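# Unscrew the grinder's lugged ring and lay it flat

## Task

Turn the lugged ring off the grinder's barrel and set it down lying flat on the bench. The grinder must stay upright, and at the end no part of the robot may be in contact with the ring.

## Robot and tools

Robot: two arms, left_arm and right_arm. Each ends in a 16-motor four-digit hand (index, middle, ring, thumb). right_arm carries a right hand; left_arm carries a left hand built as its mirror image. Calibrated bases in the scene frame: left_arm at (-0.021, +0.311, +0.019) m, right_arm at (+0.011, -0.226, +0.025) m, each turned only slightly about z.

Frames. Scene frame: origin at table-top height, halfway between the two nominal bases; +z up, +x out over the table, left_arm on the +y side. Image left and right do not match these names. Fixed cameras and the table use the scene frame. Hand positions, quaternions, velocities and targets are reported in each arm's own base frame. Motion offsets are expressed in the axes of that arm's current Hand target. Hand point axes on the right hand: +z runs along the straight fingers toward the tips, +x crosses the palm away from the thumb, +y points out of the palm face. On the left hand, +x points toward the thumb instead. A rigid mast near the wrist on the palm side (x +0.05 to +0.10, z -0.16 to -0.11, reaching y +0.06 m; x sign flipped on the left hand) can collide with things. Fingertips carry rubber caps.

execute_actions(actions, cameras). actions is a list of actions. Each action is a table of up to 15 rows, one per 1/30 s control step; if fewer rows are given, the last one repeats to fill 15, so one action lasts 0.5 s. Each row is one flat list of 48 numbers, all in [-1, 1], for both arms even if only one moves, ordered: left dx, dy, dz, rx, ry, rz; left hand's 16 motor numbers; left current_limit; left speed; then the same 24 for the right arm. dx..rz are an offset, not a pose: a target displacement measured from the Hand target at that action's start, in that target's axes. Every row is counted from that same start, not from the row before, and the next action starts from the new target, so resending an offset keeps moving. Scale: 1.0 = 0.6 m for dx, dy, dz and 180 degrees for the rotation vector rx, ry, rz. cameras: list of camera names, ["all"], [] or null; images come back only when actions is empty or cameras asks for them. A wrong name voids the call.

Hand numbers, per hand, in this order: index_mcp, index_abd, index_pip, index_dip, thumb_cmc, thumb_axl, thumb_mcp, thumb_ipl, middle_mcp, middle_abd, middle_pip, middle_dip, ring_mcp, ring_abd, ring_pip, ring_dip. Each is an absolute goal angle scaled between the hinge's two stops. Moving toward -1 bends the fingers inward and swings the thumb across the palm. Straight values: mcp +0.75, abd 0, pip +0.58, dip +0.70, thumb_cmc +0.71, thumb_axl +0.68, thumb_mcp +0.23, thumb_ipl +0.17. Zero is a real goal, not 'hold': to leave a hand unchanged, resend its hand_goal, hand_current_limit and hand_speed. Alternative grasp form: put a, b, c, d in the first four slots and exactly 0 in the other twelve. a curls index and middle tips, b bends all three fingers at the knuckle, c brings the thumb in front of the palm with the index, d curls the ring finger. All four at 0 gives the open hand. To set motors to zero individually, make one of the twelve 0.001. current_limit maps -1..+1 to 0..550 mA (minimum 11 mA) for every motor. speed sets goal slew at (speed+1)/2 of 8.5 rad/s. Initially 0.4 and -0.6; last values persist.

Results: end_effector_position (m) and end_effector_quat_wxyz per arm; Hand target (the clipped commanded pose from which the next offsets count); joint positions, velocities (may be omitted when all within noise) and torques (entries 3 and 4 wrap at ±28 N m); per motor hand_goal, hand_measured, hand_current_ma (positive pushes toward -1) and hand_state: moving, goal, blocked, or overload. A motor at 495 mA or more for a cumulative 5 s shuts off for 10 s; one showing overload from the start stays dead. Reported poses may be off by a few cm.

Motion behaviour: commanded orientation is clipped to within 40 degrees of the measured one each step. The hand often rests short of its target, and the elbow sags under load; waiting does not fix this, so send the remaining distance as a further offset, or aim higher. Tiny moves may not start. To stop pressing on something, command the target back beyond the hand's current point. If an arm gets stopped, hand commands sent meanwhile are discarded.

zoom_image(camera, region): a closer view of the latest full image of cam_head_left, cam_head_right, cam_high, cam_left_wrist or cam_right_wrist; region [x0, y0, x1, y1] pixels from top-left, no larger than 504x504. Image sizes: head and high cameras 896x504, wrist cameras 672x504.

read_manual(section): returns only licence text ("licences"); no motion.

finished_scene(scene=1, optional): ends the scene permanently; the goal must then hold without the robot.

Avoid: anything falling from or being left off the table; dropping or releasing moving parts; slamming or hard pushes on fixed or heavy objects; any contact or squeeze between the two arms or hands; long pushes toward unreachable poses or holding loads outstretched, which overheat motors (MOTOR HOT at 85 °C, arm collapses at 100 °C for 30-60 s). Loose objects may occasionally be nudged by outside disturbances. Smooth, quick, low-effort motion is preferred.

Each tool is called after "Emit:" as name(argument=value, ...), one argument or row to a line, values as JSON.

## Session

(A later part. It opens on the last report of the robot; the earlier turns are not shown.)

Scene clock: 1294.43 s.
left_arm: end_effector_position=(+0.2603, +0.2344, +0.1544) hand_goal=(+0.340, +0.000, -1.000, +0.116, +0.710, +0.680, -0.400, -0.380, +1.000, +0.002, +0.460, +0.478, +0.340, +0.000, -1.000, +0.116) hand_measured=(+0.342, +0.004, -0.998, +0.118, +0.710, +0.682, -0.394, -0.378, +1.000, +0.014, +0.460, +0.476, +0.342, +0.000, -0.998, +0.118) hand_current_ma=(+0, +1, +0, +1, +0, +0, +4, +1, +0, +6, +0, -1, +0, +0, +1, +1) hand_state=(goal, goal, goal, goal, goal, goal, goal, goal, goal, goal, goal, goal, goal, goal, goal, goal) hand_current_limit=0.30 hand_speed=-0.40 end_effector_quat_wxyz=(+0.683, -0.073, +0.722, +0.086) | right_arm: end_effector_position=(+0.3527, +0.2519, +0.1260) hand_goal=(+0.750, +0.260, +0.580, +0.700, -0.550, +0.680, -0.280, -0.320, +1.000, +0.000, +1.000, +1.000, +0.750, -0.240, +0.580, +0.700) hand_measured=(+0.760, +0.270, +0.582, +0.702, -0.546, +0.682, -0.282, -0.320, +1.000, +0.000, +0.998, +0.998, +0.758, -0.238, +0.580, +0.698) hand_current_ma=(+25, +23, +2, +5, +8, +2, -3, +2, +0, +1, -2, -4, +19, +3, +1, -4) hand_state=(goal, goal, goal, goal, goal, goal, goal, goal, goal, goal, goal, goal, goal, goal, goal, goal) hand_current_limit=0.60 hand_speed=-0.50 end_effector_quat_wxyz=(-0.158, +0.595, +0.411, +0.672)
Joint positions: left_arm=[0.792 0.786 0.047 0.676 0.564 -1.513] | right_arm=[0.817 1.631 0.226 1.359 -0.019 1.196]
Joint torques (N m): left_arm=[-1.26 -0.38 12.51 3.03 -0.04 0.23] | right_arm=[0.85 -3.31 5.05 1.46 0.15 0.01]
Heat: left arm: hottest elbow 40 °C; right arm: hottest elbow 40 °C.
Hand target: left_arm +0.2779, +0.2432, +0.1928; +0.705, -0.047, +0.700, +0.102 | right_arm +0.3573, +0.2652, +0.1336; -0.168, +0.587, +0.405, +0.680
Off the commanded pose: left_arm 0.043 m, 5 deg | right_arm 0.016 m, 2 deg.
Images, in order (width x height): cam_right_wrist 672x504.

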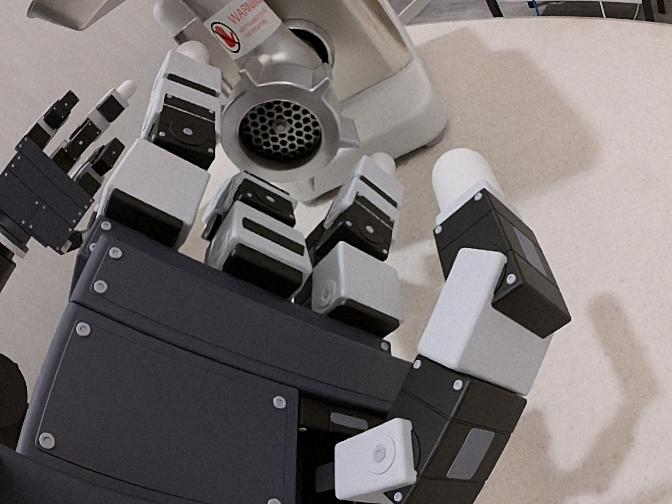

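Emit:
execute_actions(
  actions=[
    [[0,0,0,0,0,0,0.34,0,-1,0.116,0.71,0.68,-0.4,-0.38,1,0.001,0.46,0.478,0.34,0,-1,0.116,0.3,-0.4,0,0.003,0.022,0,0,0,0.75,0.25,0.58,0.7,-0.55,0.68,-0.28,-0.32,1,0,1,1,0.75,-0.23,0.58,0.7,0.6,-0.5]],
  ],
  cameras=["cam_right_wrist"],
)

Emit:
zoom_image(
  camera="cam_right_wrist",
  region=[100, 0, 460, 240],
)

Scene clock: 1298.17 s.
left_arm: end_effector_position=(+0.2603, +0.2344, +0.1544) hand_goal=(+0.340, +0.000, -1.000, +0.116, +0.710, +0.680, -0.400, -0.380, +1.000, +0.002, +0.460, +0.478, +0.340, +0.000, -1.000, +0.116) hand_measured=(+0.342, +0.004, -0.998, +0.118, +0.710, +0.682, -0.394, -0.378, +1.000, +0.014, +0.460, +0.476, +0.342, +0.000, -0.998, +0.118) hand_current_ma=(+0, +1, +0, +1, +0, +0, +4, +1, +0, +6, +0, -1, +0, +0, +1, +1) hand_state=(goal, goal, goal, goal, goal, goal, goal, goal, goal, goal, goal, goal, goal, goal, goal, goal) hand_current_limit=0.30 hand_speed=-0.40 end_effector_quat_wxyz=(+0.683, -0.073, +0.722, +0.086) | right_arm: end_effector_position=(+0.3610, +0.2607, +0.1252) hand_goal=(+0.750, +0.250, +0.580, +0.700, -0.550, +0.680, -0.280, -0.320, +1.000, +0.000, +1.000, +1.000, +0.750, -0.230, +0.580, +0.700) hand_measured=(+0.760, +0.260, +0.582, +0.702, -0.546, +0.682, -0.282, -0.320, +1.000, +0.000, +0.998, +0.998, +0.758, -0.228, +0.580, +0.698) hand_current_ma=(+25, +24, +2, +5, +8, +2, -3, +2, +0, +1, -2, -4, +19, +2, +1, -4) hand_state=(goal, goal, goal, goal, goal, goal, goal, goal, goal, goal, goal, goal, goal, goal, goal, goal) hand_current_limit=0.60 hand_speed=-0.50 end_effector_quat_wxyz=(-0.158, +0.596, +0.412, +0.671)
Joint positions: left_arm=[0.792 0.786 0.047 0.676 0.564 -1.513] | right_arm=[0.817 1.645 0.258 1.338 -0.019 1.196]
Joint torques (N m): left_arm=[-1.44 -0.73 12.55 3.03 -0.02 0.3] | right_arm=[0.62 -3.6 5.41 1.43 -0.07 0.01]
Heat: left arm: hottest elbow 41 °C; right arm: hottest elbow 40 °C.
Hand target: left_arm +0.2779, +0.2432, +0.1928; +0.705, -0.047, +0.700, +0.102 | right_arm +0.3674, +0.2739, +0.1340; -0.168, +0.587, +0.405, +0.680
Off the commanded pose: left_arm 0.043 m, 5 deg | right_arm 0.017 m, 2 deg.
Images, in order (width x height): cam_right_wrist 672x504.

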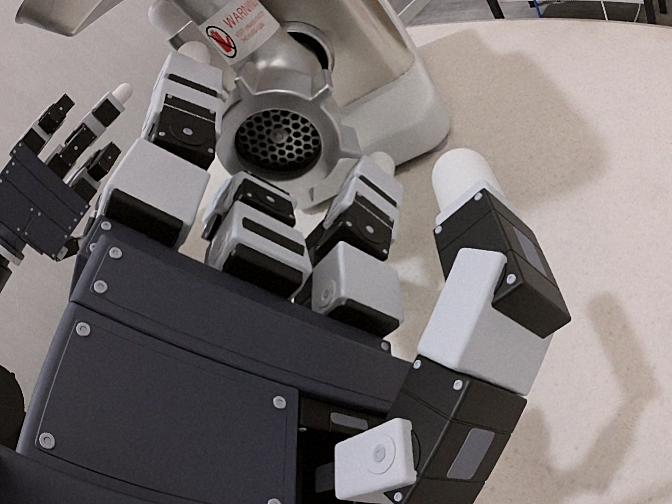

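Scaled by 1.400 from the camera's 672x504 image, which has a finer 960x720 frame.

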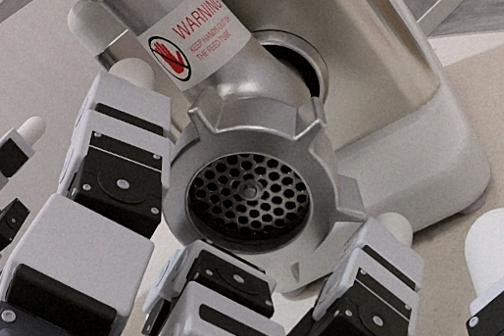

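Emit:
execute_actions(
  actions=[
    [[0,0,0,0,0,0,0.34,0,-1,0.116,0.71,0.68,-0.4,-0.38,1,0.001,0.46,0.478,0.34,0,-1,0.116,0.3,-0.4,0,-0.013,0.006,0,0,0,0.75,0.22,0.58,0.7,-0.55,0.68,-0.28,-0.32,1,0,1,1,0.75,-0.2,0.58,0.7,0.6,-0.5]],
    [[0,0,0,0,0,0,0.34,0,-1,0.116,0.71,0.68,-0.4,-0.38,1,0.001,0.46,0.478,0.34,0,-1,0.116,0.3,-0.4,0,0,0,0,0,0,0.75,0.0,0.58,0.7,-0.55,0.68,-0.28,-0.32,1,0,1,1,0.75,-0.001,0.58,0.7,0.74,-0.5]],
  ],
  cameras=["cam_right_wrist"],
)

Emit:
zoom_image(
  camera="cam_right_wrist",
  region=[100, 0, 460, 240],
)

Scene clock: 1302.17 s.
left_arm: end_effector_position=(+0.2603, +0.2344, +0.1544) hand_goal=(+0.340, +0.000, -1.000, +0.116, +0.710, +0.680, -0.400, -0.380, +1.000, +0.002, +0.460, +0.478, +0.340, +0.000, -1.000, +0.116) hand_measured=(+0.342, +0.004, -0.998, +0.118, +0.710, +0.682, -0.394, -0.378, +1.000, +0.014, +0.460, +0.476, +0.342, +0.000, -0.998, +0.118) hand_current_ma=(+0, +1, +0, +1, +0, +0, +4, +1, +0, +6, +0, -1, +0, +0, +1, +1) hand_state=(goal, goal, goal, goal, goal, goal, goal, goal, goal, goal, goal, goal, goal, goal, goal, goal) hand_current_limit=0.30 hand_speed=-0.40 end_effector_quat_wxyz=(+0.683, -0.073, +0.722, +0.086) | right_arm: end_effector_position=(+0.3570, +0.2707, +0.1196) hand_goal=(+0.750, +0.000, +0.580, +0.700, -0.550, +0.680, -0.280, -0.320, +1.000, +0.000, +1.000, +1.000, +0.750, +0.000, +0.580, +0.700) hand_measured=(+0.738, +0.110, +0.576, +0.702, -0.546, +0.682, -0.282, -0.320, +1.000, +0.002, +0.998, +0.998, +0.766, -0.110, +0.586, +0.698) hand_current_ma=(-31, +380, -10, +2, +9, +3, -3, +2, +0, +1, -2, -4, +51, -379, +12, -4) hand_state=(goal, blocked, goal, goal, goal, goal, goal, goal, goal, goal, goal, goal, goal, blocked, goal, goal) hand_current_limit=0.74 hand_speed=-0.50 end_effector_quat_wxyz=(-0.160, +0.597, +0.416, +0.667)
Joint positions: left_arm=[0.792 0.786 0.047 0.676 0.564 -1.513] | right_arm=[0.847 1.667 0.269 1.338 0.003 1.198]
Joint torques (N m): left_arm=[-1.61 0.09 12.41 2.86 0 0.19] | right_arm=[0.79 -3.9 5.3 1.84 0.17 0]
Heat: left arm: hottest elbow 41 °C; right arm: hottest elbow 40 °C.
Hand target: left_arm +0.2779, +0.2432, +0.1928; +0.705, -0.047, +0.700, +0.102 | right_arm +0.3643, +0.2814, +0.1312; -0.168, +0.587, +0.405, +0.680
Off the commanded pose: left_arm 0.043 m, 5 deg | right_arm 0.017 m, 2 deg.
Images, in order (width x height): cam_right_wrist 672x504.

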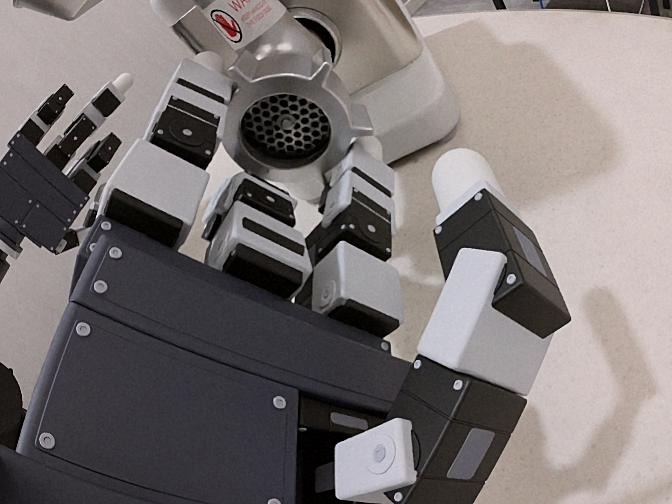

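Scaled by 1.400 from the camera's 672x504 image, which has a finer 960x720 frame.

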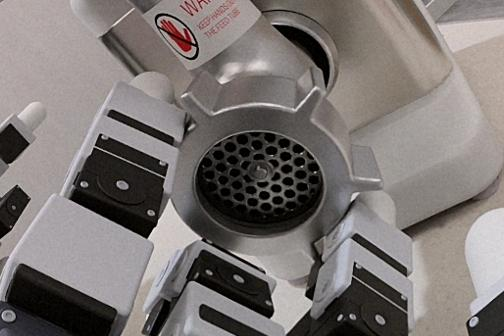

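Emit:
execute_actions(
  actions=[
    [[0,0,0,0,0,0,0.34,0,-1,0.116,0.71,0.68,-0.4,-0.38,1,0.001,0.46,0.478,0.34,0,-1,0.116,0.3,-0.4,0.0474,0.0022,0,0,0,-0.1111,0.75,0.0,0.58,0.7,-0.55,0.68,-0.28,-0.32,1,0,1,1,0.75,-0.001,0.58,0.7,0.74,-0.5]],
    [[0,0,0,0,0,0,0.34,0,-1,0.116,0.71,0.68,-0.4,-0.38,1,0.001,0.46,0.478,0.34,0,-1,0.116,0.3,-0.4,0.0474,0.0022,0,0,0,-0.1111,0.75,0.0,0.58,0.7,-0.55,0.68,-0.28,-0.32,1,0,1,1,0.75,-0.001,0.58,0.7,0.74,-0.5]],
    [[0,0,0,0,0,0,0.34,0,-1,0.116,0.71,0.68,-0.4,-0.38,1,0.001,0.46,0.478,0.34,0,-1,0.116,0.3,-0.4,0.0474,0.0022,0,0,0,-0.1111,0.75,0.0,0.58,0.7,-0.55,0.68,-0.28,-0.32,1,0,1,1,0.75,-0.001,0.58,0.7,0.74,-0.5]],
  ],
  cameras=["cam_right_wrist"],
)

Scene clock: 1306.33 s.
left_arm: end_effector_position=(+0.2603, +0.2344, +0.1544) hand_goal=(+0.340, +0.000, -1.000, +0.116, +0.710, +0.680, -0.400, -0.380, +1.000, +0.002, +0.460, +0.478, +0.340, +0.000, -1.000, +0.116) hand_measured=(+0.342, +0.004, -0.998, +0.118, +0.710, +0.682, -0.394, -0.378, +1.000, +0.014, +0.460, +0.476, +0.342, +0.000, -0.998, +0.118) hand_current_ma=(+0, +1, +0, +1, +0, +0, +4, +1, +0, +6, +0, -1, +0, +0, +1, +1) hand_state=(goal, goal, goal, goal, goal, goal, goal, goal, goal, goal, goal, goal, goal, goal, goal, goal) hand_current_limit=0.30 hand_speed=-0.40 end_effector_quat_wxyz=(+0.683, -0.073, +0.722, +0.086) | right_arm: end_effector_position=(+0.3241, +0.3035, +0.1829) hand_goal=(+0.750, +0.000, +0.580, +0.700, -0.550, +0.680, -0.280, -0.320, +1.000, +0.000, +1.000, +1.000, +0.750, +0.000, +0.580, +0.700) hand_measured=(+0.762, +0.110, +0.584, +0.702, -0.546, +0.682, -0.282, -0.320, +1.000, +0.002, +0.998, +0.998, +0.744, -0.110, +0.580, +0.698) hand_current_ma=(+34, +374, +11, +2, +9, +3, -3, +2, +0, +1, -2, -4, -17, -377, +1, -4) hand_state=(goal, blocked, goal, goal, goal, goal, goal, goal, goal, goal, goal, goal, goal, blocked, goal, goal) hand_current_limit=0.74 hand_speed=-0.50 end_effector_quat_wxyz=(+0.188, +0.330, +0.650, +0.658)
Joint positions: left_arm=[0.792 0.786 0.047 0.676 0.564 -1.513] | right_arm=[0.852 1.694 0.268 1.363 0.029 0.193]
Joint torques (N m): left_arm=[-1.08 -0.97 12.44 3.12 0.01 0.21] | right_arm=[-0.09 -3.49 5.04 2.28 -0.67 -0.38]
Heat: left arm: hottest elbow 41 °C; right arm: hottest elbow 40 °C.
Hand target: left_arm +0.2779, +0.2432, +0.1928; +0.705, -0.047, +0.700, +0.102 | right_arm +0.3272, +0.3159, +0.1957; +0.195, +0.306, +0.644, +0.673
Off the commanded pose: left_arm 0.043 m, 5 deg | right_arm 0.018 m, 3 deg.
Images, in order (width x height): cam_right_wrist 672x504.

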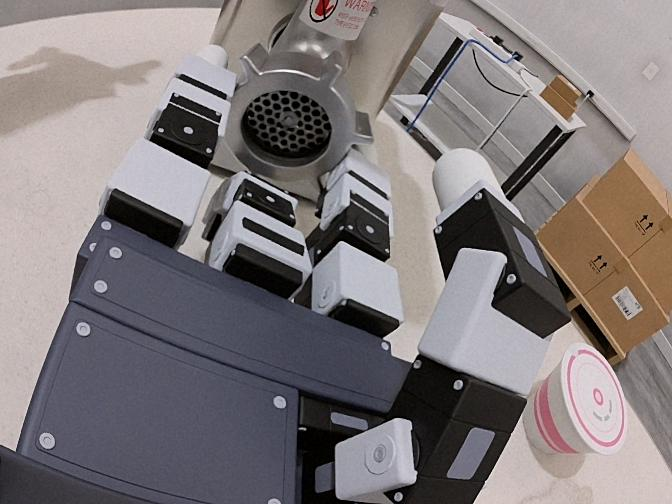

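Emit:
execute_actions(
  actions=[
    [[0,0,0,0,0,0,0.34,0,-1,0.116,0.71,0.68,-0.4,-0.38,1,0.001,0.46,0.478,0.34,0,-1,0.116,0.3,-0.4,0.0474,0.0022,0,0,0,-0.1111,0.75,0.0,0.58,0.7,-0.55,0.68,-0.28,-0.32,1,0,1,1,0.75,-0.001,0.58,0.7,0.74,-0.5]],
    [[0,0,0,0,0,0,0.34,0,-1,0.116,0.71,0.68,-0.4,-0.38,1,0.001,0.46,0.478,0.34,0,-1,0.116,0.3,-0.4,0.0474,0.0022,0,0,0,-0.1111,0.75,0.0,0.58,0.7,-0.55,0.68,-0.28,-0.32,1,0,1,1,0.75,-0.001,0.58,0.7,0.74,-0.5]],
    [[0,0,0,0,0,0,0.34,0,-1,0.116,0.71,0.68,-0.4,-0.38,1,0.001,0.46,0.478,0.34,0,-1,0.116,0.3,-0.4,0.0474,0.0022,0,0,0,-0.1111,0.75,0.0,0.58,0.7,-0.55,0.68,-0.28,-0.32,1,0,1,1,0.75,-0.001,0.58,0.7,0.74,-0.5]],
  ],
  cameras=["cam_right_wrist"],
)

Emit:
zoom_image(
  camera="cam_right_wrist",
  region=[100, 0, 460, 240],
)

Scene clock: 1311.03 s.
left_arm: end_effector_position=(+0.2603, +0.2344, +0.1544) hand_goal=(+0.340, +0.000, -1.000, +0.116, +0.710, +0.680, -0.400, -0.380, +1.000, +0.002, +0.460, +0.478, +0.340, +0.000, -1.000, +0.116) hand_measured=(+0.342, +0.004, -0.998, +0.118, +0.710, +0.682, -0.394, -0.378, +1.000, +0.014, +0.460, +0.476, +0.342, +0.000, -0.998, +0.118) hand_current_ma=(+0, +1, +0, +1, +0, +0, +4, +1, +0, +6, +0, -1, +0, +0, +1, +1) hand_state=(goal, goal, goal, goal, goal, goal, goal, goal, goal, goal, goal, goal, goal, goal, goal, goal) hand_current_limit=0.30 hand_speed=-0.40 end_effector_quat_wxyz=(+0.683, -0.073, +0.722, +0.086) | right_arm: end_effector_position=(+0.2659, +0.3559, +0.1767) hand_goal=(+0.750, +0.000, +0.580, +0.700, -0.550, +0.680, -0.280, -0.320, +1.000, +0.000, +1.000, +1.000, +0.750, +0.000, +0.580, +0.700) hand_measured=(+0.770, +0.110, +0.586, +0.702, -0.552, +0.680, -0.282, -0.320, +1.000, +0.000, +0.998, +0.998, +0.738, -0.108, +0.580, +0.698) hand_current_ma=(+65, +374, +14, +2, -3, -1, -3, +2, +0, +0, -2, -4, -32, -371, +0, -4) hand_state=(blocked, blocked, goal, goal, goal, goal, goal, goal, goal, goal, goal, goal, goal, blocked, goal, goal) hand_current_limit=0.74 hand_speed=-0.50 end_effector_quat_wxyz=(+0.496, -0.034, +0.723, +0.480)
Joint positions: left_arm=[0.792 0.786 0.047 0.676 0.564 -1.513] | right_arm=[0.823 1.72 0.268 1.405 0.007 -0.85]
Joint torques (N m): left_arm=[-1.08 -0.44 12.46 3.23 -0.03 0.15] | right_arm=[0.03 -4.13 4.92 1.46 -0.85 -0.33]
Heat: left arm: hottest elbow 41 °C; right arm: hottest elbow 40 °C.
Hand target: left_arm +0.2779, +0.2432, +0.1928; +0.705, -0.047, +0.700, +0.102 | right_arm +0.2663, +0.3696, +0.1841; +0.505, -0.057, +0.711, +0.485
Off the commanded pose: left_arm 0.043 m, 5 deg | right_arm 0.016 m, 3 deg.
Images, in order (width x height): cam_right_wrist 672x504.

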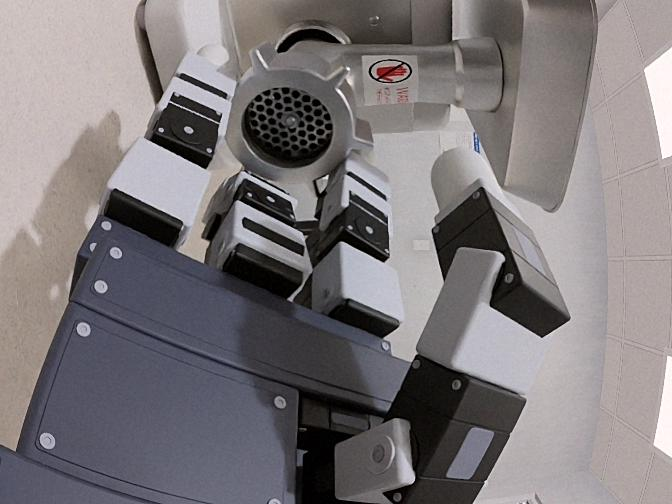

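Scaled by 1.400 from the camera's 672x504 image, which has a finer 960x720 frame.

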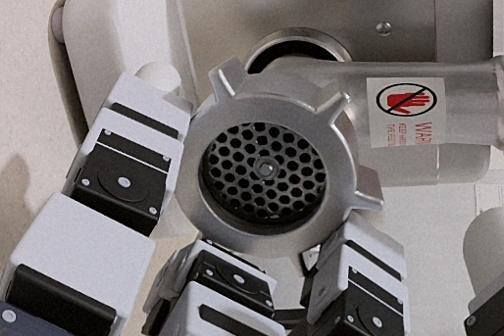

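Emit:
execute_actions(
  actions=[
    [[0,0,0,0,0,0,0.34,0,-1,0.116,0.71,0.68,-0.4,-0.38,1,0.001,0.46,0.478,0.34,0,-1,0.116,0.3,-0.4,0.0474,0.0022,0,0,0,-0.1111,0.75,0.0,0.58,0.7,-0.55,0.68,-0.28,-0.32,1,0,1,1,0.75,-0.001,0.58,0.7,0.74,-0.5]],
    [[0,0,0,0,0,0,0.34,0,-1,0.116,0.71,0.68,-0.4,-0.38,1,0.001,0.46,0.478,0.34,0,-1,0.116,0.3,-0.4,0.0474,0.0022,0,0,0,-0.1111,0.75,0.0,0.58,0.7,-0.55,0.68,-0.28,-0.32,1,0,1,1,0.75,-0.001,0.58,0.7,0.74,-0.5]],
    [[0,0,0,0,0,0,0.34,0,-1,0.116,0.71,0.68,-0.4,-0.38,1,0.001,0.46,0.478,0.34,0,-1,0.116,0.3,-0.4,0.0474,0.0022,0,0,0,-0.1111,0.75,0.0,0.58,0.7,-0.55,0.68,-0.28,-0.32,1,0,1,1,0.75,-0.001,0.58,0.7,0.74,-0.5]],
  ],
  cameras=["cam_right_wrist", "cam_head_right"],
)

Emit:
zoom_image(
  camera="cam_right_wrist",
  region=[100, 0, 460, 240],
)

Scene clock: 1315.43 s.
left_arm: end_effector_position=(+0.2603, +0.2344, +0.1544) hand_goal=(+0.340, +0.000, -1.000, +0.116, +0.710, +0.680, -0.400, -0.380, +1.000, +0.002, +0.460, +0.478, +0.340, +0.000, -1.000, +0.116) hand_measured=(+0.342, +0.004, -0.998, +0.118, +0.710, +0.682, -0.394, -0.378, +1.000, +0.014, +0.460, +0.476, +0.342, +0.000, -0.998, +0.118) hand_current_ma=(+0, +1, +0, +1, +0, +0, +4, +1, +0, +6, +0, -1, +0, +0, +1, +1) hand_state=(goal, goal, goal, goal, goal, goal, goal, goal, goal, goal, goal, goal, goal, goal, goal, goal) hand_current_limit=0.30 hand_speed=-0.40 end_effector_quat_wxyz=(+0.683, -0.073, +0.722, +0.086) | right_arm: end_effector_position=(+0.2330, +0.3782, +0.1056) hand_goal=(+0.750, +0.000, +0.580, +0.700, -0.550, +0.680, -0.280, -0.320, +1.000, +0.000, +1.000, +1.000, +0.750, +0.000, +0.580, +0.700) hand_measured=(+0.802, +0.120, +0.600, +0.702, -0.554, +0.678, -0.282, -0.320, +1.000, +0.000, +0.998, +0.998, +0.744, -0.096, +0.602, +0.698) hand_current_ma=(+193, +418, +57, +4, -8, -3, -3, +2, +0, -1, -2, -4, -15, -321, +62, -4) hand_state=(blocked, blocked, goal, goal, goal, goal, goal, goal, goal, goal, goal, goal, goal, blocked, blocked, goal) hand_current_limit=0.74 hand_speed=-0.50 end_effector_quat_wxyz=(+0.671, -0.392, +0.602, +0.183)
Joint positions: left_arm=[0.792 0.786 0.047 0.676 0.564 -1.513] | right_arm=[0.806 1.705 0.266 1.407 -0.037 -1.882]
Joint torques (N m): left_arm=[-2.14 -0.21 12.33 3 0.01 0.2] | right_arm=[0.09 -4.42 5.07 0.69 0.11 -0.44]
Heat: left arm: hottest elbow 41 °C; right arm: hottest elbow 40 °C.
Hand target: left_arm +0.2779, +0.2432, +0.1928; +0.705, -0.047, +0.700, +0.102 | right_arm +0.2425, +0.3888, +0.1081; +0.680, -0.405, +0.587, +0.168
Off the commanded pose: left_arm 0.043 m, 5 deg | right_arm 0.015 m, 3 deg.
Images, in order (width x height): cam_head_right 896x504, cam_right_wrist 672x504.

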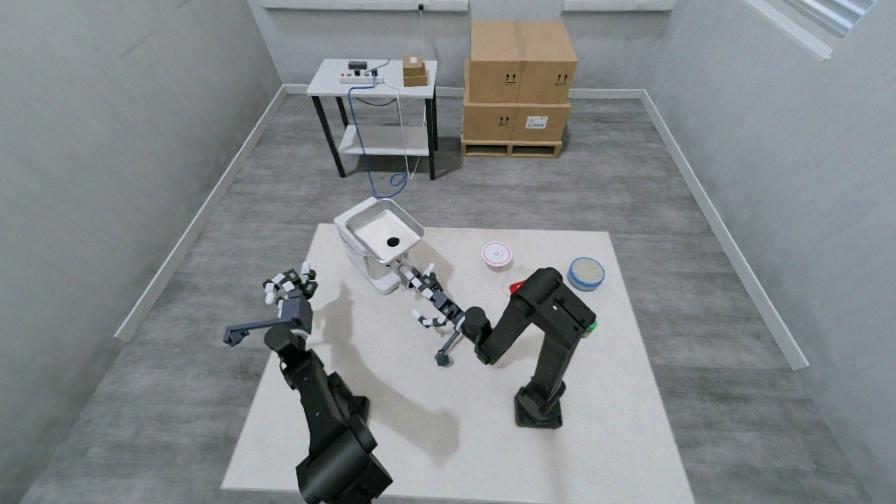

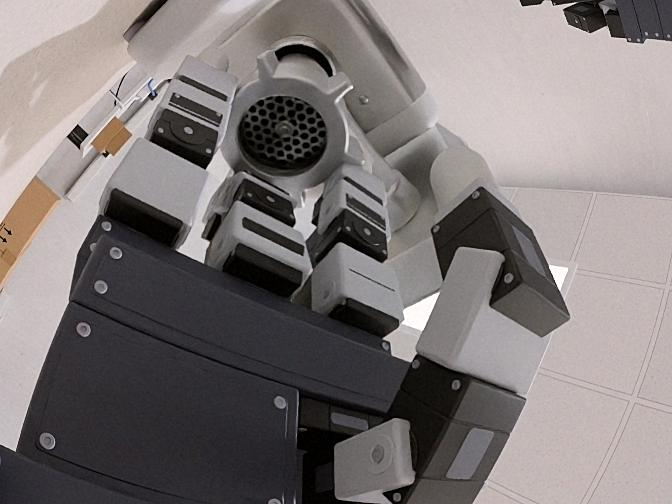

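Scaled by 1.400 from the camera's 672x504 image, which has a finer 960x720 frame.

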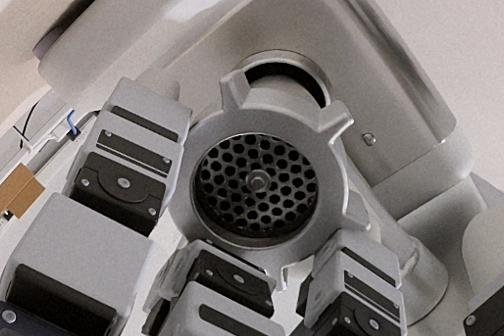

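Emit:
execute_actions(
  actions=[
    [[0,0,0,0,0,0,0.34,0,-1,0.116,0.71,0.68,-0.4,-0.38,1,0.001,0.46,0.478,0.34,0,-1,0.116,0.3,-0.4,-0.003,-0.002,-0.025,0,0,0,0.75,-0.03,0.58,0.7,-0.55,0.68,-0.28,-0.32,1,0,1,1,0.75,0.04,0.58,0.7,0.76,-0.5]],
    [[0,0,0,0,0,0,0.34,0,-1,0.116,0.71,0.68,-0.4,-0.38,1,0.001,0.46,0.478,0.34,0,-1,0.116,0.3,-0.4,-0.003,-0.002,-0.02,0,0,0,0.75,-0.03,0.58,0.7,-0.55,0.68,-0.28,-0.32,1,0,1,1,0.75,0.04,0.58,0.7,0.76,-0.5]],
  ],
  cameras=["cam_right_wrist"],
)

Emit:
zoom_image(
  camera="cam_right_wrist",
  region=[100, 0, 460, 240],
)

Scene clock: 1319.73 s.
left_arm: end_effector_position=(+0.2603, +0.2344, +0.1544) hand_goal=(+0.340, +0.000, -1.000, +0.116, +0.710, +0.680, -0.400, -0.380, +1.000, +0.002, +0.460, +0.478, +0.340, +0.000, -1.000, +0.116) hand_measured=(+0.342, +0.004, -0.998, +0.118, +0.710, +0.682, -0.394, -0.378, +1.000, +0.014, +0.460, +0.476, +0.342, +0.000, -0.998, +0.118) hand_current_ma=(+0, +1, +0, +1, +0, +0, +4, +1, +0, +6, +0, -1, +0, +0, +1, +1) hand_state=(goal, goal, goal, goal, goal, goal, goal, goal, goal, goal, goal, goal, goal, goal, goal, goal) hand_current_limit=0.30 hand_speed=-0.40 end_effector_quat_wxyz=(+0.683, -0.073, +0.722, +0.086) | right_arm: end_effector_position=(+0.2267, +0.3695, +0.1053) hand_goal=(+0.750, -0.030, +0.580, +0.700, -0.550, +0.680, -0.280, -0.320, +1.000, +0.000, +1.000, +1.000, +0.750, +0.040, +0.580, +0.700) hand_measured=(+0.762, +0.094, +0.588, +0.702, -0.554, +0.678, -0.282, -0.320, +1.000, -0.002, +0.998, +0.998, +0.748, -0.090, +0.582, +0.698) hand_current_ma=(+37, +439, +22, +4, -8, -3, -2, +2, -1, -1, -2, -4, -6, -463, +5, -4) hand_state=(goal, blocked, goal, goal, goal, goal, goal, goal, goal, goal, goal, goal, goal, blocked, goal, goal) hand_current_limit=0.76 hand_speed=-0.50 end_effector_quat_wxyz=(+0.673, -0.403, +0.597, +0.169)
Joint positions: left_arm=[0.792 0.786 0.047 0.676 0.564 -1.513] | right_arm=[0.803 1.668 0.237 1.393 -0.037 -1.921]
Joint torques (N m): left_arm=[-1.38 0.09 12.6 3.07 -0.03 0.15] | right_arm=[-0.38 -5.54 2.15 1.55 -0.15 -0.16]
Heat: left arm: hottest elbow 41 °C; right arm: hottest elbow 40 °C.
Hand target: left_arm +0.2779, +0.2432, +0.1928; +0.705, -0.047, +0.700, +0.102 | right_arm +0.2254, +0.3680, +0.1128; +0.680, -0.405, +0.587, +0.168
Off the commanded pose: left_arm 0.043 m, 5 deg | right_arm 0.008 m, 1 deg.
Images, in order (width x height): cam_right_wrist 672x504.

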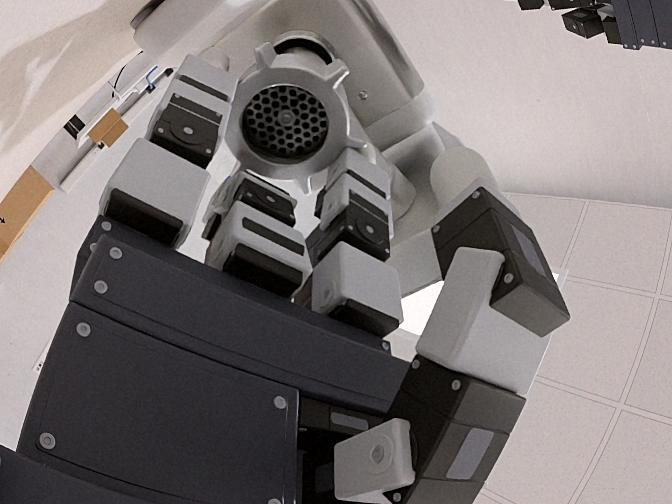

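Scaled by 1.400 from the camera's 672x504 image, which has a finer 960x720 frame.

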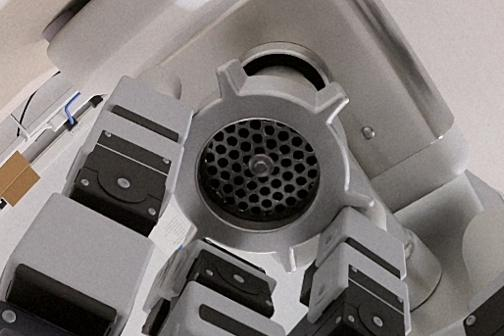

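Emit:
execute_actions(
  actions=[
    [[0,0,0,0,0,0,0.34,0,-1,0.116,0.71,0.68,-0.4,-0.38,1,0.001,0.46,0.478,0.34,0,-1,0.116,0.3,-0.4,0,0,0,0,0,0,0.75,0.24,0.58,0.7,-0.55,0.68,-0.28,-0.32,1,0,1,1,0.75,-0.24,0.58,0.7,0.6,-0.5]],
    [[0,0,0,0,0,0,0.34,0,-1,0.116,0.71,0.68,-0.4,-0.38,1,0.001,0.46,0.478,0.34,0,-1,0.116,0.3,-0.4,-0.008,-0.004,-0.035,0,0,0,0.75,0.28,0.58,0.7,-0.55,0.68,-0.28,-0.32,1,0,1,1,0.75,-0.25,0.58,0.7,0.6,-0.5]],
    [[0,0,0,0,0,0,0.34,0,-1,0.116,0.71,0.68,-0.4,-0.38,1,0.001,0.46,0.478,0.34,0,-1,0.116,0.3,-0.4,-0.004,-0.004,-0.025,0,0,0,0.75,0.28,0.58,0.7,-0.55,0.68,-0.28,-0.32,1,0,1,1,0.75,-0.25,0.58,0.7,0.6,-0.5]],
  ],
  cameras=["cam_right_wrist", "cam_head_left"],
)

Emit:
zoom_image(
  camera="cam_right_wrist",
  region=[100, 0, 460, 240],
)

Emit:
zoom_image(
  camera="cam_head_left",
  region=[300, 140, 620, 320],
)

Scene clock: 1324.30 s.
left_arm: end_effector_position=(+0.2603, +0.2344, +0.1544) hand_goal=(+0.340, +0.000, -1.000, +0.116, +0.710, +0.680, -0.400, -0.380, +1.000, +0.002, +0.460, +0.478, +0.340, +0.000, -1.000, +0.116) hand_measured=(+0.342, +0.004, -0.998, +0.118, +0.710, +0.682, -0.394, -0.378, +1.000, +0.014, +0.460, +0.476, +0.342, +0.000, -0.998, +0.118) hand_current_ma=(+0, +1, +0, +1, +0, +0, +4, +1, +0, +6, +0, -1, +0, +0, +1, +1) hand_state=(goal, goal, goal, goal, goal, goal, goal, goal, goal, goal, goal, goal, goal, goal, goal, goal) hand_current_limit=0.30 hand_speed=-0.40 end_effector_quat_wxyz=(+0.683, -0.073, +0.722, +0.086) | right_arm: end_effector_position=(+0.1984, +0.3429, +0.1158) hand_goal=(+0.750, +0.280, +0.580, +0.700, -0.550, +0.680, -0.280, -0.320, +1.000, +0.000, +1.000, +1.000, +0.750, -0.250, +0.580, +0.700) hand_measured=(+0.748, +0.268, +0.582, +0.702, -0.554, +0.678, -0.280, -0.320, +0.998, -0.002, +0.998, +0.998, +0.748, -0.252, +0.582, +0.698) hand_current_ma=(-2, -25, +3, +4, -8, -3, -2, +2, -2, -1, -2, -4, -6, -2, +3, -4) hand_state=(goal, goal, goal, goal, goal, goal, goal, goal, goal, goal, goal, goal, goal, goal, goal, goal) hand_current_limit=0.60 hand_speed=-0.50 end_effector_quat_wxyz=(+0.672, -0.408, +0.593, +0.174)
Joint positions: left_arm=[0.792 0.786 0.047 0.676 0.564 -1.513] | right_arm=[0.8 1.555 0.137 1.381 -0.056 -1.922]
Joint torques (N m): left_arm=[-0.85 0.21 12.42 2.92 -0.04 0.26] | right_arm=[-0.79 -3.96 2.66 1.43 -0.09 -0.15]
Heat: left arm: hottest elbow 41 °C; right arm: hottest elbow 40 °C.
Hand target: left_arm +0.2779, +0.2432, +0.1928; +0.705, -0.047, +0.700, +0.102 | right_arm +0.2031, +0.3399, +0.1219; +0.680, -0.405, +0.587, +0.168
Off the commanded pose: left_arm 0.043 m, 5 deg | right_arm 0.008 m, 1 deg.
Images, in order (width x height): cam_head_left 896x504, cam_right_wrist 672x504.

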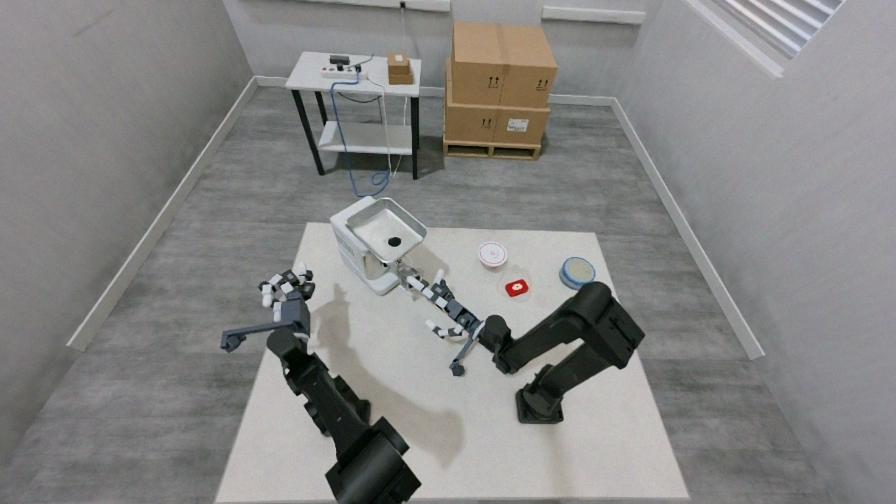

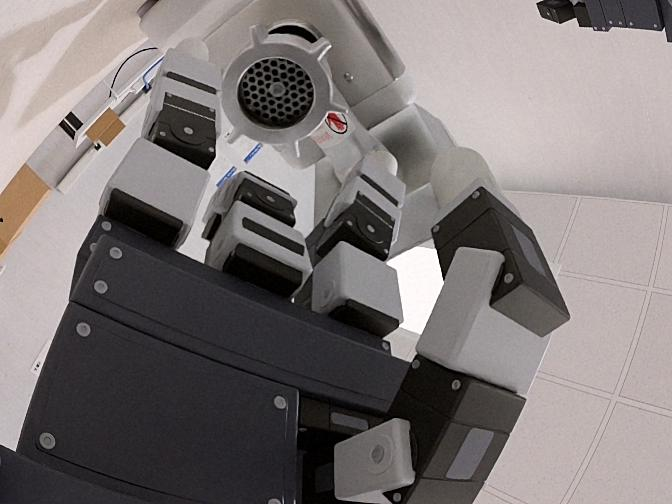

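Scaled by 1.400 from the camera's 672x504 image, which has a finer 960x720 frame.

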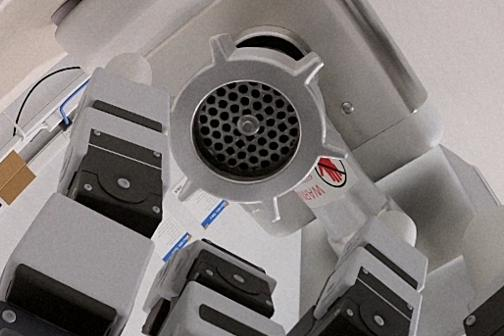

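Scaled by 1.575.

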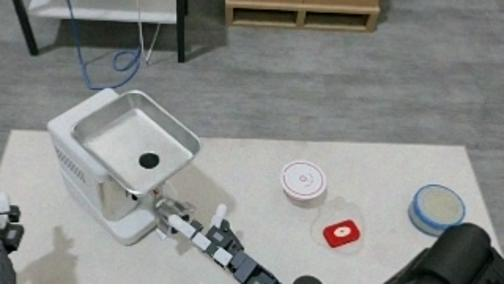

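Emit:
execute_actions(
  actions=[
    [[0,0,0,0,0,0,0.34,0,-1,0.116,0.71,0.68,-0.4,-0.38,1,0.001,0.46,0.478,0.34,0,-1,0.116,0.3,-0.4,-0.0617,-0.0368,-0.012,0,0,0.1667,0.75,0.28,0.58,0.7,-0.55,0.68,-0.28,-0.32,1,0,1,1,0.75,-0.25,0.58,0.7,0.6,-0.5]],
    [[0,0,0,0,0,0,0.34,0,-1,0.116,0.71,0.68,-0.4,-0.38,1,0.001,0.46,0.478,0.34,0,-1,0.116,0.3,-0.4,-0.0617,-0.0368,0,0,0,0.1667,0.75,0.28,0.58,0.7,-0.55,0.68,-0.28,-0.32,1,0,1,1,0.75,-0.25,0.58,0.7,0.6,-0.5]],
    [[0,0,0,0,0,0,0.34,0,-1,0.116,0.71,0.68,-0.4,-0.38,1,0.001,0.46,0.478,0.34,0,-1,0.116,0.3,-0.4,-0.0617,-0.0368,0,0,0,0.1667,0.75,0.28,0.58,0.7,-0.55,0.68,-0.28,-0.32,1,0,1,1,0.75,-0.25,0.58,0.7,0.6,-0.5]],
  ],
  cameras=["cam_right_wrist"],
)

Scene clock: 1329.57 s.
left_arm: end_effector_position=(+0.2603, +0.2344, +0.1544) hand_goal=(+0.340, +0.000, -1.000, +0.116, +0.710, +0.680, -0.400, -0.380, +1.000, +0.002, +0.460, +0.478, +0.340, +0.000, -1.000, +0.116) hand_measured=(+0.342, +0.004, -0.998, +0.118, +0.710, +0.682, -0.394, -0.378, +1.000, +0.014, +0.460, +0.476, +0.342, +0.000, -0.998, +0.118) hand_current_ma=(+0, +1, +0, +1, +0, +0, +4, +1, +0, +6, +0, -1, +0, +0, +1, +1) hand_state=(goal, goal, goal, goal, goal, goal, goal, goal, goal, goal, goal, goal, goal, goal, goal, goal) hand_current_limit=0.30 hand_speed=-0.40 end_effector_quat_wxyz=(+0.683, -0.073, +0.722, +0.086) | right_arm: end_effector_position=(+0.2611, +0.2838, +0.2036) hand_goal=(+0.750, +0.280, +0.580, +0.700, -0.550, +0.680, -0.280, -0.320, +1.000, +0.000, +1.000, +1.000, +0.750, -0.250, +0.580, +0.700) hand_measured=(+0.758, +0.274, +0.582, +0.702, -0.554, +0.678, -0.282, -0.320, +1.000, -0.002, +0.998, +0.998, +0.756, -0.252, +0.582, +0.698) hand_current_ma=(+19, -13, +3, +4, -10, -4, -2, +2, +0, -1, -2, -4, +15, -2, +3, -4) hand_state=(goal, goal, goal, goal, goal, goal, goal, goal, goal, goal, goal, goal, goal, goal, goal, goal) hand_current_limit=0.60 hand_speed=-0.50 end_effector_quat_wxyz=(+0.366, +0.128, +0.715, +0.582)
Joint positions: left_arm=[0.792 0.786 0.047 0.676 0.564 -1.513] | right_arm=[0.772 1.567 0.116 1.396 -0.06 -0.388]
Joint torques (N m): left_arm=[-1.55 -0.44 12.31 3.1 -0.05 0.23] | right_arm=[1.03 -2.2 2.5 2.7 0.17 0.11]
Heat: left arm: hottest elbow 41 °C; right arm: hottest elbow 40 °C.
Hand target: left_arm +0.2779, +0.2432, +0.1928; +0.705, -0.047, +0.700, +0.102 | right_arm +0.2561, +0.2855, +0.2121; +0.362, +0.129, +0.702, +0.600
Off the commanded pose: left_arm 0.043 m, 5 deg | right_arm 0.010 m, 3 deg.
Images, in order (width x height): cam_right_wrist 672x504.

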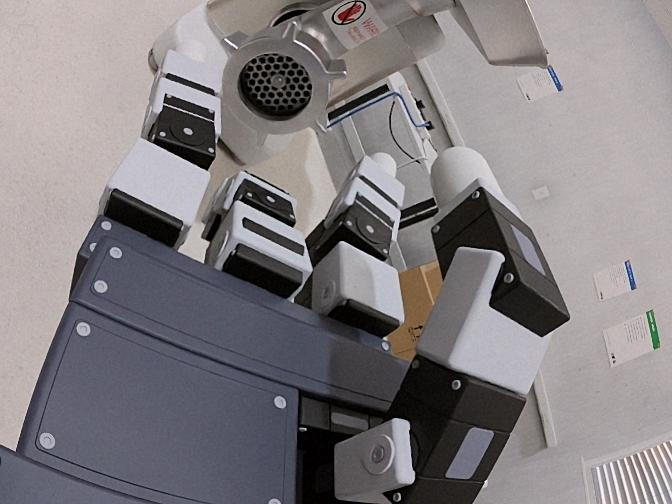

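Emit:
execute_actions(
  actions=[
    [[0,0,0,0,0,0,0.34,0,-1,0.116,0.71,0.68,-0.4,-0.38,1,0.001,0.46,0.478,0.34,0,-1,0.116,0.3,-0.4,-0.0617,-0.0368,0,0,0,0.1667,0.75,0.28,0.58,0.7,-0.55,0.68,-0.28,-0.32,1,0,1,1,0.75,-0.25,0.58,0.7,0.6,-0.5]],
    [[0,0,0,0,0,0,0.34,0,-1,0.116,0.71,0.68,-0.4,-0.38,1,0.001,0.46,0.478,0.34,0,-1,0.116,0.3,-0.4,-0.0617,-0.0368,0,0,0,0.1667,0.75,0.28,0.58,0.7,-0.55,0.68,-0.28,-0.32,1,0,1,1,0.75,-0.25,0.58,0.7,0.6,-0.5]],
    [[0,0,0,0,0,0,0.34,0,-1,0.116,0.71,0.68,-0.4,-0.38,1,0.001,0.46,0.478,0.34,0,-1,0.116,0.3,-0.4,-0.059,-0.045,0.008,0,0,0.2,0.75,0.28,0.58,0.7,-0.55,0.68,-0.28,-0.32,1,0,1,1,0.75,-0.25,0.58,0.7,0.6,-0.5]],
  ],
  cameras=["cam_right_wrist"],
)

Emit:
zoom_image(
  camera="cam_right_wrist",
  region=[100, 0, 460, 240],
)

Scene clock: 1334.57 s.
left_arm: end_effector_position=(+0.2603, +0.2344, +0.1544) hand_goal=(+0.340, +0.000, -1.000, +0.116, +0.710, +0.680, -0.400, -0.380, +1.000, +0.002, +0.460, +0.478, +0.340, +0.000, -1.000, +0.116) hand_measured=(+0.342, +0.004, -0.998, +0.118, +0.710, +0.682, -0.394, -0.378, +1.000, +0.014, +0.460, +0.476, +0.342, +0.000, -0.998, +0.118) hand_current_ma=(+0, +1, +0, +1, +0, +0, +4, +1, +0, +6, +0, -1, +0, +0, +1, +1) hand_state=(goal, goal, goal, goal, goal, goal, goal, goal, goal, goal, goal, goal, goal, goal, goal, goal) hand_current_limit=0.30 hand_speed=-0.40 end_effector_quat_wxyz=(+0.683, -0.073, +0.722, +0.086) | right_arm: end_effector_position=(+0.3177, +0.2262, +0.1227) hand_goal=(+0.750, +0.280, +0.580, +0.700, -0.550, +0.680, -0.280, -0.320, +1.000, +0.000, +1.000, +1.000, +0.750, -0.250, +0.580, +0.700) hand_measured=(+0.758, +0.280, +0.582, +0.702, -0.546, +0.682, -0.282, -0.320, +1.000, +0.000, +0.998, +0.998, +0.758, -0.248, +0.582, +0.698) hand_current_ma=(+24, +1, +3, +4, +8, +2, -3, +2, +0, +1, -2, -4, +19, +2, +3, -4) hand_state=(goal, goal, goal, goal, goal, goal, goal, goal, goal, goal, goal, goal, goal, goal, goal, goal) hand_current_limit=0.60 hand_speed=-0.50 end_effector_quat_wxyz=(-0.195, +0.611, +0.386, +0.663)
Joint positions: left_arm=[0.792 0.786 0.047 0.676 0.564 -1.513] | right_arm=[0.846 1.546 0.111 1.39 -0.004 1.293]
Joint torques (N m): left_arm=[-1.44 -0.44 12.55 3.44 -0.01 0.24] | right_arm=[0.09 -3.49 3.92 1.46 0.18 0.02]
Heat: left arm: hottest elbow 41 °C; right arm: hottest elbow 39 °C.
Hand target: left_arm +0.2779, +0.2432, +0.1928; +0.705, -0.047, +0.700, +0.102 | right_arm +0.3225, +0.2311, +0.1334; -0.203, +0.608, +0.374, +0.671
Off the commanded pose: left_arm 0.043 m, 5 deg | right_arm 0.013 m, 2 deg.
Images, in order (width x height): cam_right_wrist 672x504.

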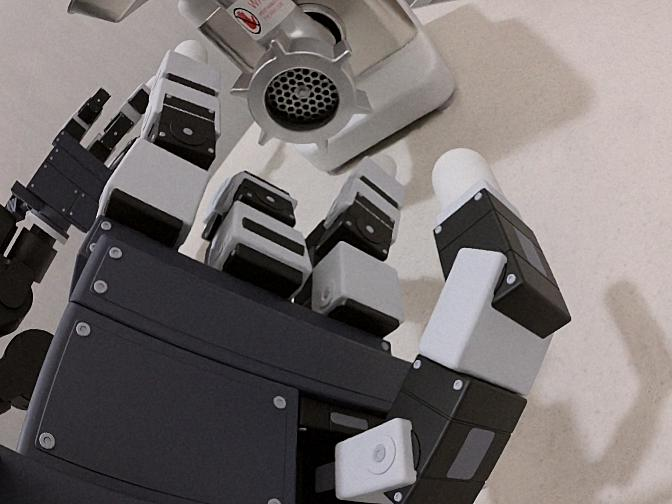

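Scaled by 1.400 from the camera's 672x504 image, which has a finer 960x720 frame.

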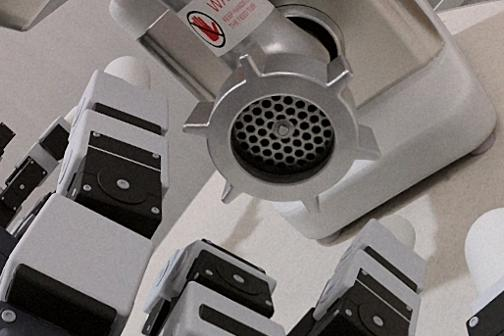

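Emit:
execute_actions(
  actions=[
    [[0,0,0,0,0,0,0.34,0,-1,0.116,0.71,0.68,-0.4,-0.38,1,0.001,0.46,0.478,0.34,0,-1,0.116,0.3,-0.4,-0.033,-0.005,0.01,0,0,0.044,0.75,0.28,0.58,0.7,-0.55,0.68,-0.28,-0.32,1,0,1,1,0.75,-0.25,0.58,0.7,0.6,-0.5]],
    [[0,0,0,0,0,0,0.34,0,-1,0.116,0.71,0.68,-0.4,-0.38,1,0.001,0.46,0.478,0.34,0,-1,0.116,0.3,-0.4,0,0,0.03,0,0,0,0.75,0.28,0.58,0.7,-0.55,0.68,-0.28,-0.32,1,0,1,1,0.75,-0.25,0.58,0.7,0.6,-0.5]],
  ],
  cameras=["cam_right_wrist"],
)

Emit:
zoom_image(
  camera="cam_right_wrist",
  region=[100, 0, 460, 240],
)

Scene clock: 1339.80 s.
left_arm: end_effector_position=(+0.2603, +0.2344, +0.1544) hand_goal=(+0.340, +0.000, -1.000, +0.116, +0.710, +0.680, -0.400, -0.380, +1.000, +0.002, +0.460, +0.478, +0.340, +0.000, -1.000, +0.116) hand_measured=(+0.342, +0.004, -0.998, +0.118, +0.710, +0.682, -0.394, -0.378, +1.000, +0.014, +0.460, +0.476, +0.342, +0.000, -0.998, +0.118) hand_current_ma=(+0, +1, +0, +1, +0, +0, +4, +1, +0, +6, +0, -1, +0, +0, +1, +1) hand_state=(goal, goal, goal, goal, goal, goal, goal, goal, goal, goal, goal, goal, goal, goal, goal, goal) hand_current_limit=0.30 hand_speed=-0.40 end_effector_quat_wxyz=(+0.683, -0.073, +0.722, +0.086) | right_arm: end_effector_position=(+0.3293, +0.2424, +0.1062) hand_goal=(+0.750, +0.280, +0.580, +0.700, -0.550, +0.680, -0.280, -0.320, +1.000, +0.000, +1.000, +1.000, +0.750, -0.250, +0.580, +0.700) hand_measured=(+0.756, +0.282, +0.582, +0.702, -0.546, +0.682, -0.282, -0.320, +1.000, +0.000, +0.998, +0.998, +0.754, -0.248, +0.582, +0.698) hand_current_ma=(+13, +2, +3, +4, +8, +3, -3, +2, +0, +1, -2, -4, +10, +3, +3, -4) hand_state=(goal, goal, goal, goal, goal, goal, goal, goal, goal, goal, goal, goal, goal, goal, goal, goal) hand_current_limit=0.60 hand_speed=-0.50 end_effector_quat_wxyz=(-0.246, +0.636, +0.342, +0.646)
Joint positions: left_arm=[0.792 0.786 0.047 0.676 0.564 -1.513] | right_arm=[0.846 1.598 0.163 1.39 -0.011 1.44]
Joint torques (N m): left_arm=[-1.26 -0.5 12.63 3.03 0 0.19] | right_arm=[-0.67 -2.55 4.72 1.44 -0.02 0.01]
Heat: left arm: hottest elbow 41 °C; right arm: hottest elbow 39 °C.
Hand target: left_arm +0.2779, +0.2432, +0.1928; +0.705, -0.047, +0.700, +0.102 | right_arm +0.3397, +0.2474, +0.1131; -0.249, +0.632, +0.331, +0.655
Off the commanded pose: left_arm 0.043 m, 5 deg | right_arm 0.013 m, 2 deg.
Images, in order (width x height): cam_right_wrist 672x504.

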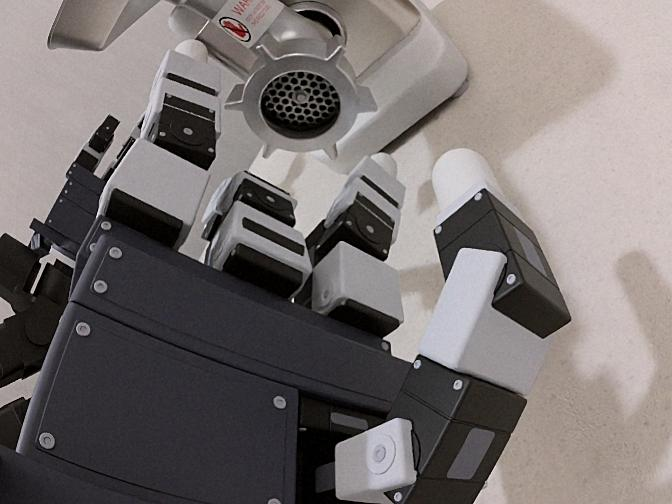

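Scaled by 1.400 from the camera's 672x504 image, which has a finer 960x720 frame.

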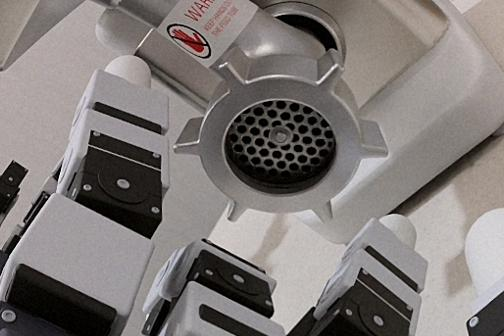

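Emit:
execute_actions(
  actions=[
    [[0,0,0,0,0,0,0.34,0,-1,0.116,0.71,0.68,-0.4,-0.38,1,0.001,0.46,0.478,0.34,0,-1,0.116,0.3,-0.4,-0.012,0.008,0.03,0,0,0,0.75,0.27,0.58,0.7,-0.55,0.68,-0.28,-0.32,1,0,1,1,0.75,-0.24,0.58,0.7,0.6,-0.5]],
    [[0,0,0,0,0,0,0.34,0,-1,0.116,0.71,0.68,-0.4,-0.38,1,0.001,0.46,0.478,0.34,0,-1,0.116,0.3,-0.4,0,0.003,0.03,0,0,0,0.75,0.25,0.58,0.7,-0.55,0.68,-0.28,-0.32,1,0,1,1,0.75,-0.23,0.58,0.7,0.6,-0.5]],
  ],
  cameras=["cam_right_wrist"],
)

Emit:
zoom_image(
  camera="cam_right_wrist",
  region=[100, 0, 460, 240],
)

Scene clock: 1343.53 s.
left_arm: end_effector_position=(+0.2603, +0.2344, +0.1544) hand_goal=(+0.340, +0.000, -1.000, +0.116, +0.710, +0.680, -0.400, -0.380, +1.000, +0.002, +0.460, +0.478, +0.340, +0.000, -1.000, +0.116) hand_measured=(+0.342, +0.004, -0.998, +0.118, +0.710, +0.682, -0.394, -0.378, +1.000, +0.014, +0.460, +0.476, +0.342, +0.000, -0.998, +0.118) hand_current_ma=(+0, +1, +0, +1, +0, +0, +4, +1, +0, +6, +0, -1, +0, +0, +1, +1) hand_state=(goal, goal, goal, goal, goal, goal, goal, goal, goal, goal, goal, goal, goal, goal, goal, goal) hand_current_limit=0.30 hand_speed=-0.40 end_effector_quat_wxyz=(+0.683, -0.073, +0.722, +0.086) | right_arm: end_effector_position=(+0.3575, +0.2650, +0.0990) hand_goal=(+0.750, +0.250, +0.580, +0.700, -0.550, +0.680, -0.280, -0.320, +1.000, +0.000, +1.000, +1.000, +0.750, -0.230, +0.580, +0.700) hand_measured=(+0.754, +0.262, +0.582, +0.702, -0.546, +0.682, -0.282, -0.320, +1.000, +0.000, +0.998, +0.998, +0.754, -0.228, +0.582, +0.698) hand_current_ma=(+12, +25, +3, +4, +8, +3, -3, +2, +0, +1, -2, -4, +9, +2, +3, -4) hand_state=(goal, goal, goal, goal, goal, goal, goal, goal, goal, goal, goal, goal, goal, goal, goal, goal) hand_current_limit=0.60 hand_speed=-0.50 end_effector_quat_wxyz=(-0.247, +0.636, +0.342, +0.646)
Joint positions: left_arm=[0.792 0.786 0.047 0.676 0.564 -1.513] | right_arm=[0.821 1.681 0.258 1.378 -0.037 1.44]
Joint torques (N m): left_arm=[-1.85 0.03 12.55 3.03 -0.03 0.26] | right_arm=[-0.85 -3.84 4.89 1.47 -0.06 0.02]
Heat: left arm: hottest elbow 41 °C; right arm: hottest elbow 40 °C.
Hand target: left_arm +0.2779, +0.2432, +0.1928; +0.705, -0.047, +0.700, +0.102 | right_arm +0.3691, +0.2693, +0.1061; -0.249, +0.632, +0.331, +0.655
Off the commanded pose: left_arm 0.043 m, 5 deg | right_arm 0.014 m, 2 deg.
Images, in order (width x height): cam_right_wrist 672x504.

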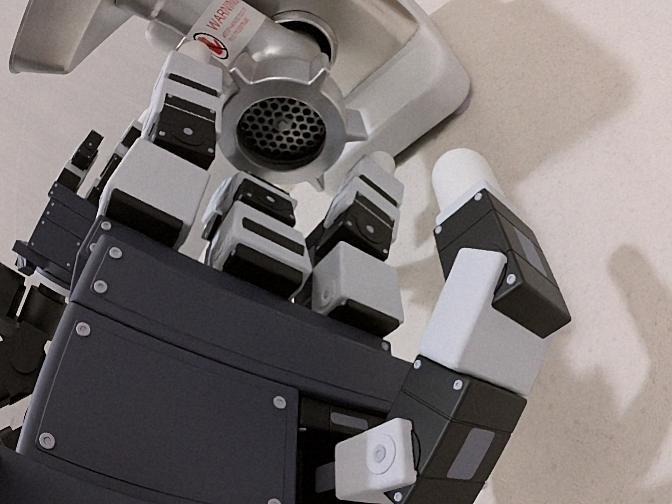

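Scaled by 1.400 from the camera's 672x504 image, which has a finer 960x720 frame.

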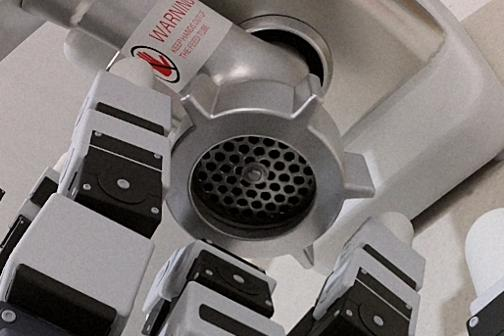

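Emit:
execute_actions(
  actions=[
    [[0,0,0,0,0,0,0.34,0,-1,0.116,0.71,0.68,-0.4,-0.38,1,0.001,0.46,0.478,0.34,0,-1,0.116,0.3,-0.4,0,-0.002,0,0,0,0,0.75,0.0,0.58,0.7,-0.55,0.68,-0.28,-0.32,1,0,1,1,0.75,-0.001,0.58,0.7,0.74,-0.5]],
    [[0,0,0,0,0,0,0.34,0,-1,0.116,0.71,0.68,-0.4,-0.38,1,0.001,0.46,0.478,0.34,0,-1,0.116,0.3,-0.4,0.0474,0.0022,0,0,0,-0.1111,0.75,0.0,0.58,0.7,-0.55,0.68,-0.28,-0.32,1,0,1,1,0.75,-0.001,0.58,0.7,0.74,-0.5]],
    [[0,0,0,0,0,0,0.34,0,-1,0.116,0.71,0.68,-0.4,-0.38,1,0.001,0.46,0.478,0.34,0,-1,0.116,0.3,-0.4,0.0474,0.0022,0,0,0,-0.1111,0.75,0.0,0.58,0.7,-0.55,0.68,-0.28,-0.32,1,0,1,1,0.75,-0.001,0.58,0.7,0.74,-0.5]],
  ],
  cameras=["cam_right_wrist"],
)

Emit:
zoom_image(
  camera="cam_right_wrist",
  region=[100, 0, 460, 240],
)

Scene clock: 1347.90 s.
left_arm: end_effector_position=(+0.2603, +0.2344, +0.1544) hand_goal=(+0.340, +0.000, -1.000, +0.116, +0.710, +0.680, -0.400, -0.380, +1.000, +0.002, +0.460, +0.478, +0.340, +0.000, -1.000, +0.116) hand_measured=(+0.342, +0.004, -0.998, +0.118, +0.710, +0.682, -0.394, -0.378, +1.000, +0.014, +0.460, +0.476, +0.342, +0.000, -0.998, +0.118) hand_current_ma=(+0, +1, +0, +1, +0, +0, +4, +1, +0, +6, +0, -1, +0, +0, +1, +1) hand_state=(goal, goal, goal, goal, goal, goal, goal, goal, goal, goal, goal, goal, goal, goal, goal, goal) hand_current_limit=0.30 hand_speed=-0.40 end_effector_quat_wxyz=(+0.683, -0.073, +0.722, +0.086) | right_arm: end_effector_position=(+0.3504, +0.2743, +0.1520) hand_goal=(+0.750, +0.000, +0.580, +0.700, -0.550, +0.680, -0.280, -0.320, +1.000, +0.000, +1.000, +1.000, +0.750, +0.000, +0.580, +0.700) hand_measured=(+0.770, +0.110, +0.586, +0.702, -0.546, +0.682, -0.282, -0.320, +1.000, +0.002, +0.998, +0.998, +0.732, -0.100, +0.568, +0.698) hand_current_ma=(+60, +374, +13, +4, +10, +4, -3, +2, +0, +2, -2, -4, -52, -335, -30, -4) hand_state=(goal, blocked, goal, goal, goal, goal, goal, goal, goal, goal, goal, goal, goal, blocked, goal, goal) hand_current_limit=0.74 hand_speed=-0.50 end_effector_quat_wxyz=(-0.022, +0.495, +0.528, +0.690)
Joint positions: left_arm=[0.792 0.786 0.047 0.676 0.564 -1.513] | right_arm=[0.829 1.693 0.26 1.386 -0.02 0.784]
Joint torques (N m): left_arm=[-1.14 -1.26 12.29 3.03 0.01 0.21] | right_arm=[-0.26 -2.9 4.7 2.03 -0.07 -0.4]
Heat: left arm: hottest elbow 41 °C; right arm: hottest elbow 40 °C.
Hand target: left_arm +0.2779, +0.2432, +0.1928; +0.705, -0.047, +0.700, +0.102 | right_arm +0.3586, +0.2799, +0.1603; -0.010, +0.481, +0.527, +0.701
Off the commanded pose: left_arm 0.043 m, 5 deg | right_arm 0.013 m, 2 deg.
Images, in order (width x height): cam_right_wrist 672x504.

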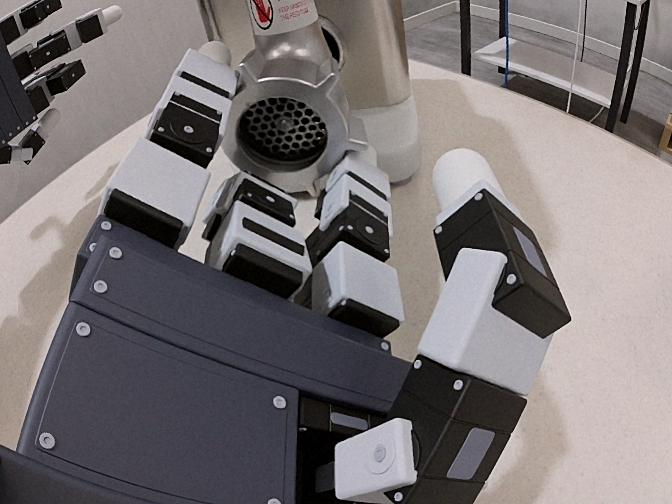

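Scaled by 1.400 from the camera's 672x504 image, which has a finer 960x720 frame.

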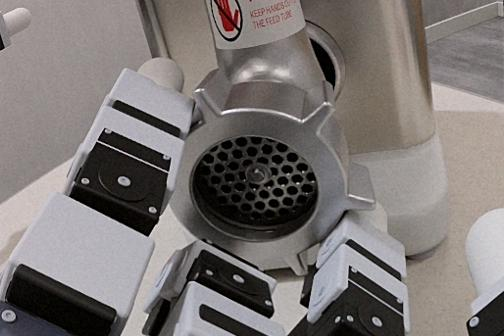

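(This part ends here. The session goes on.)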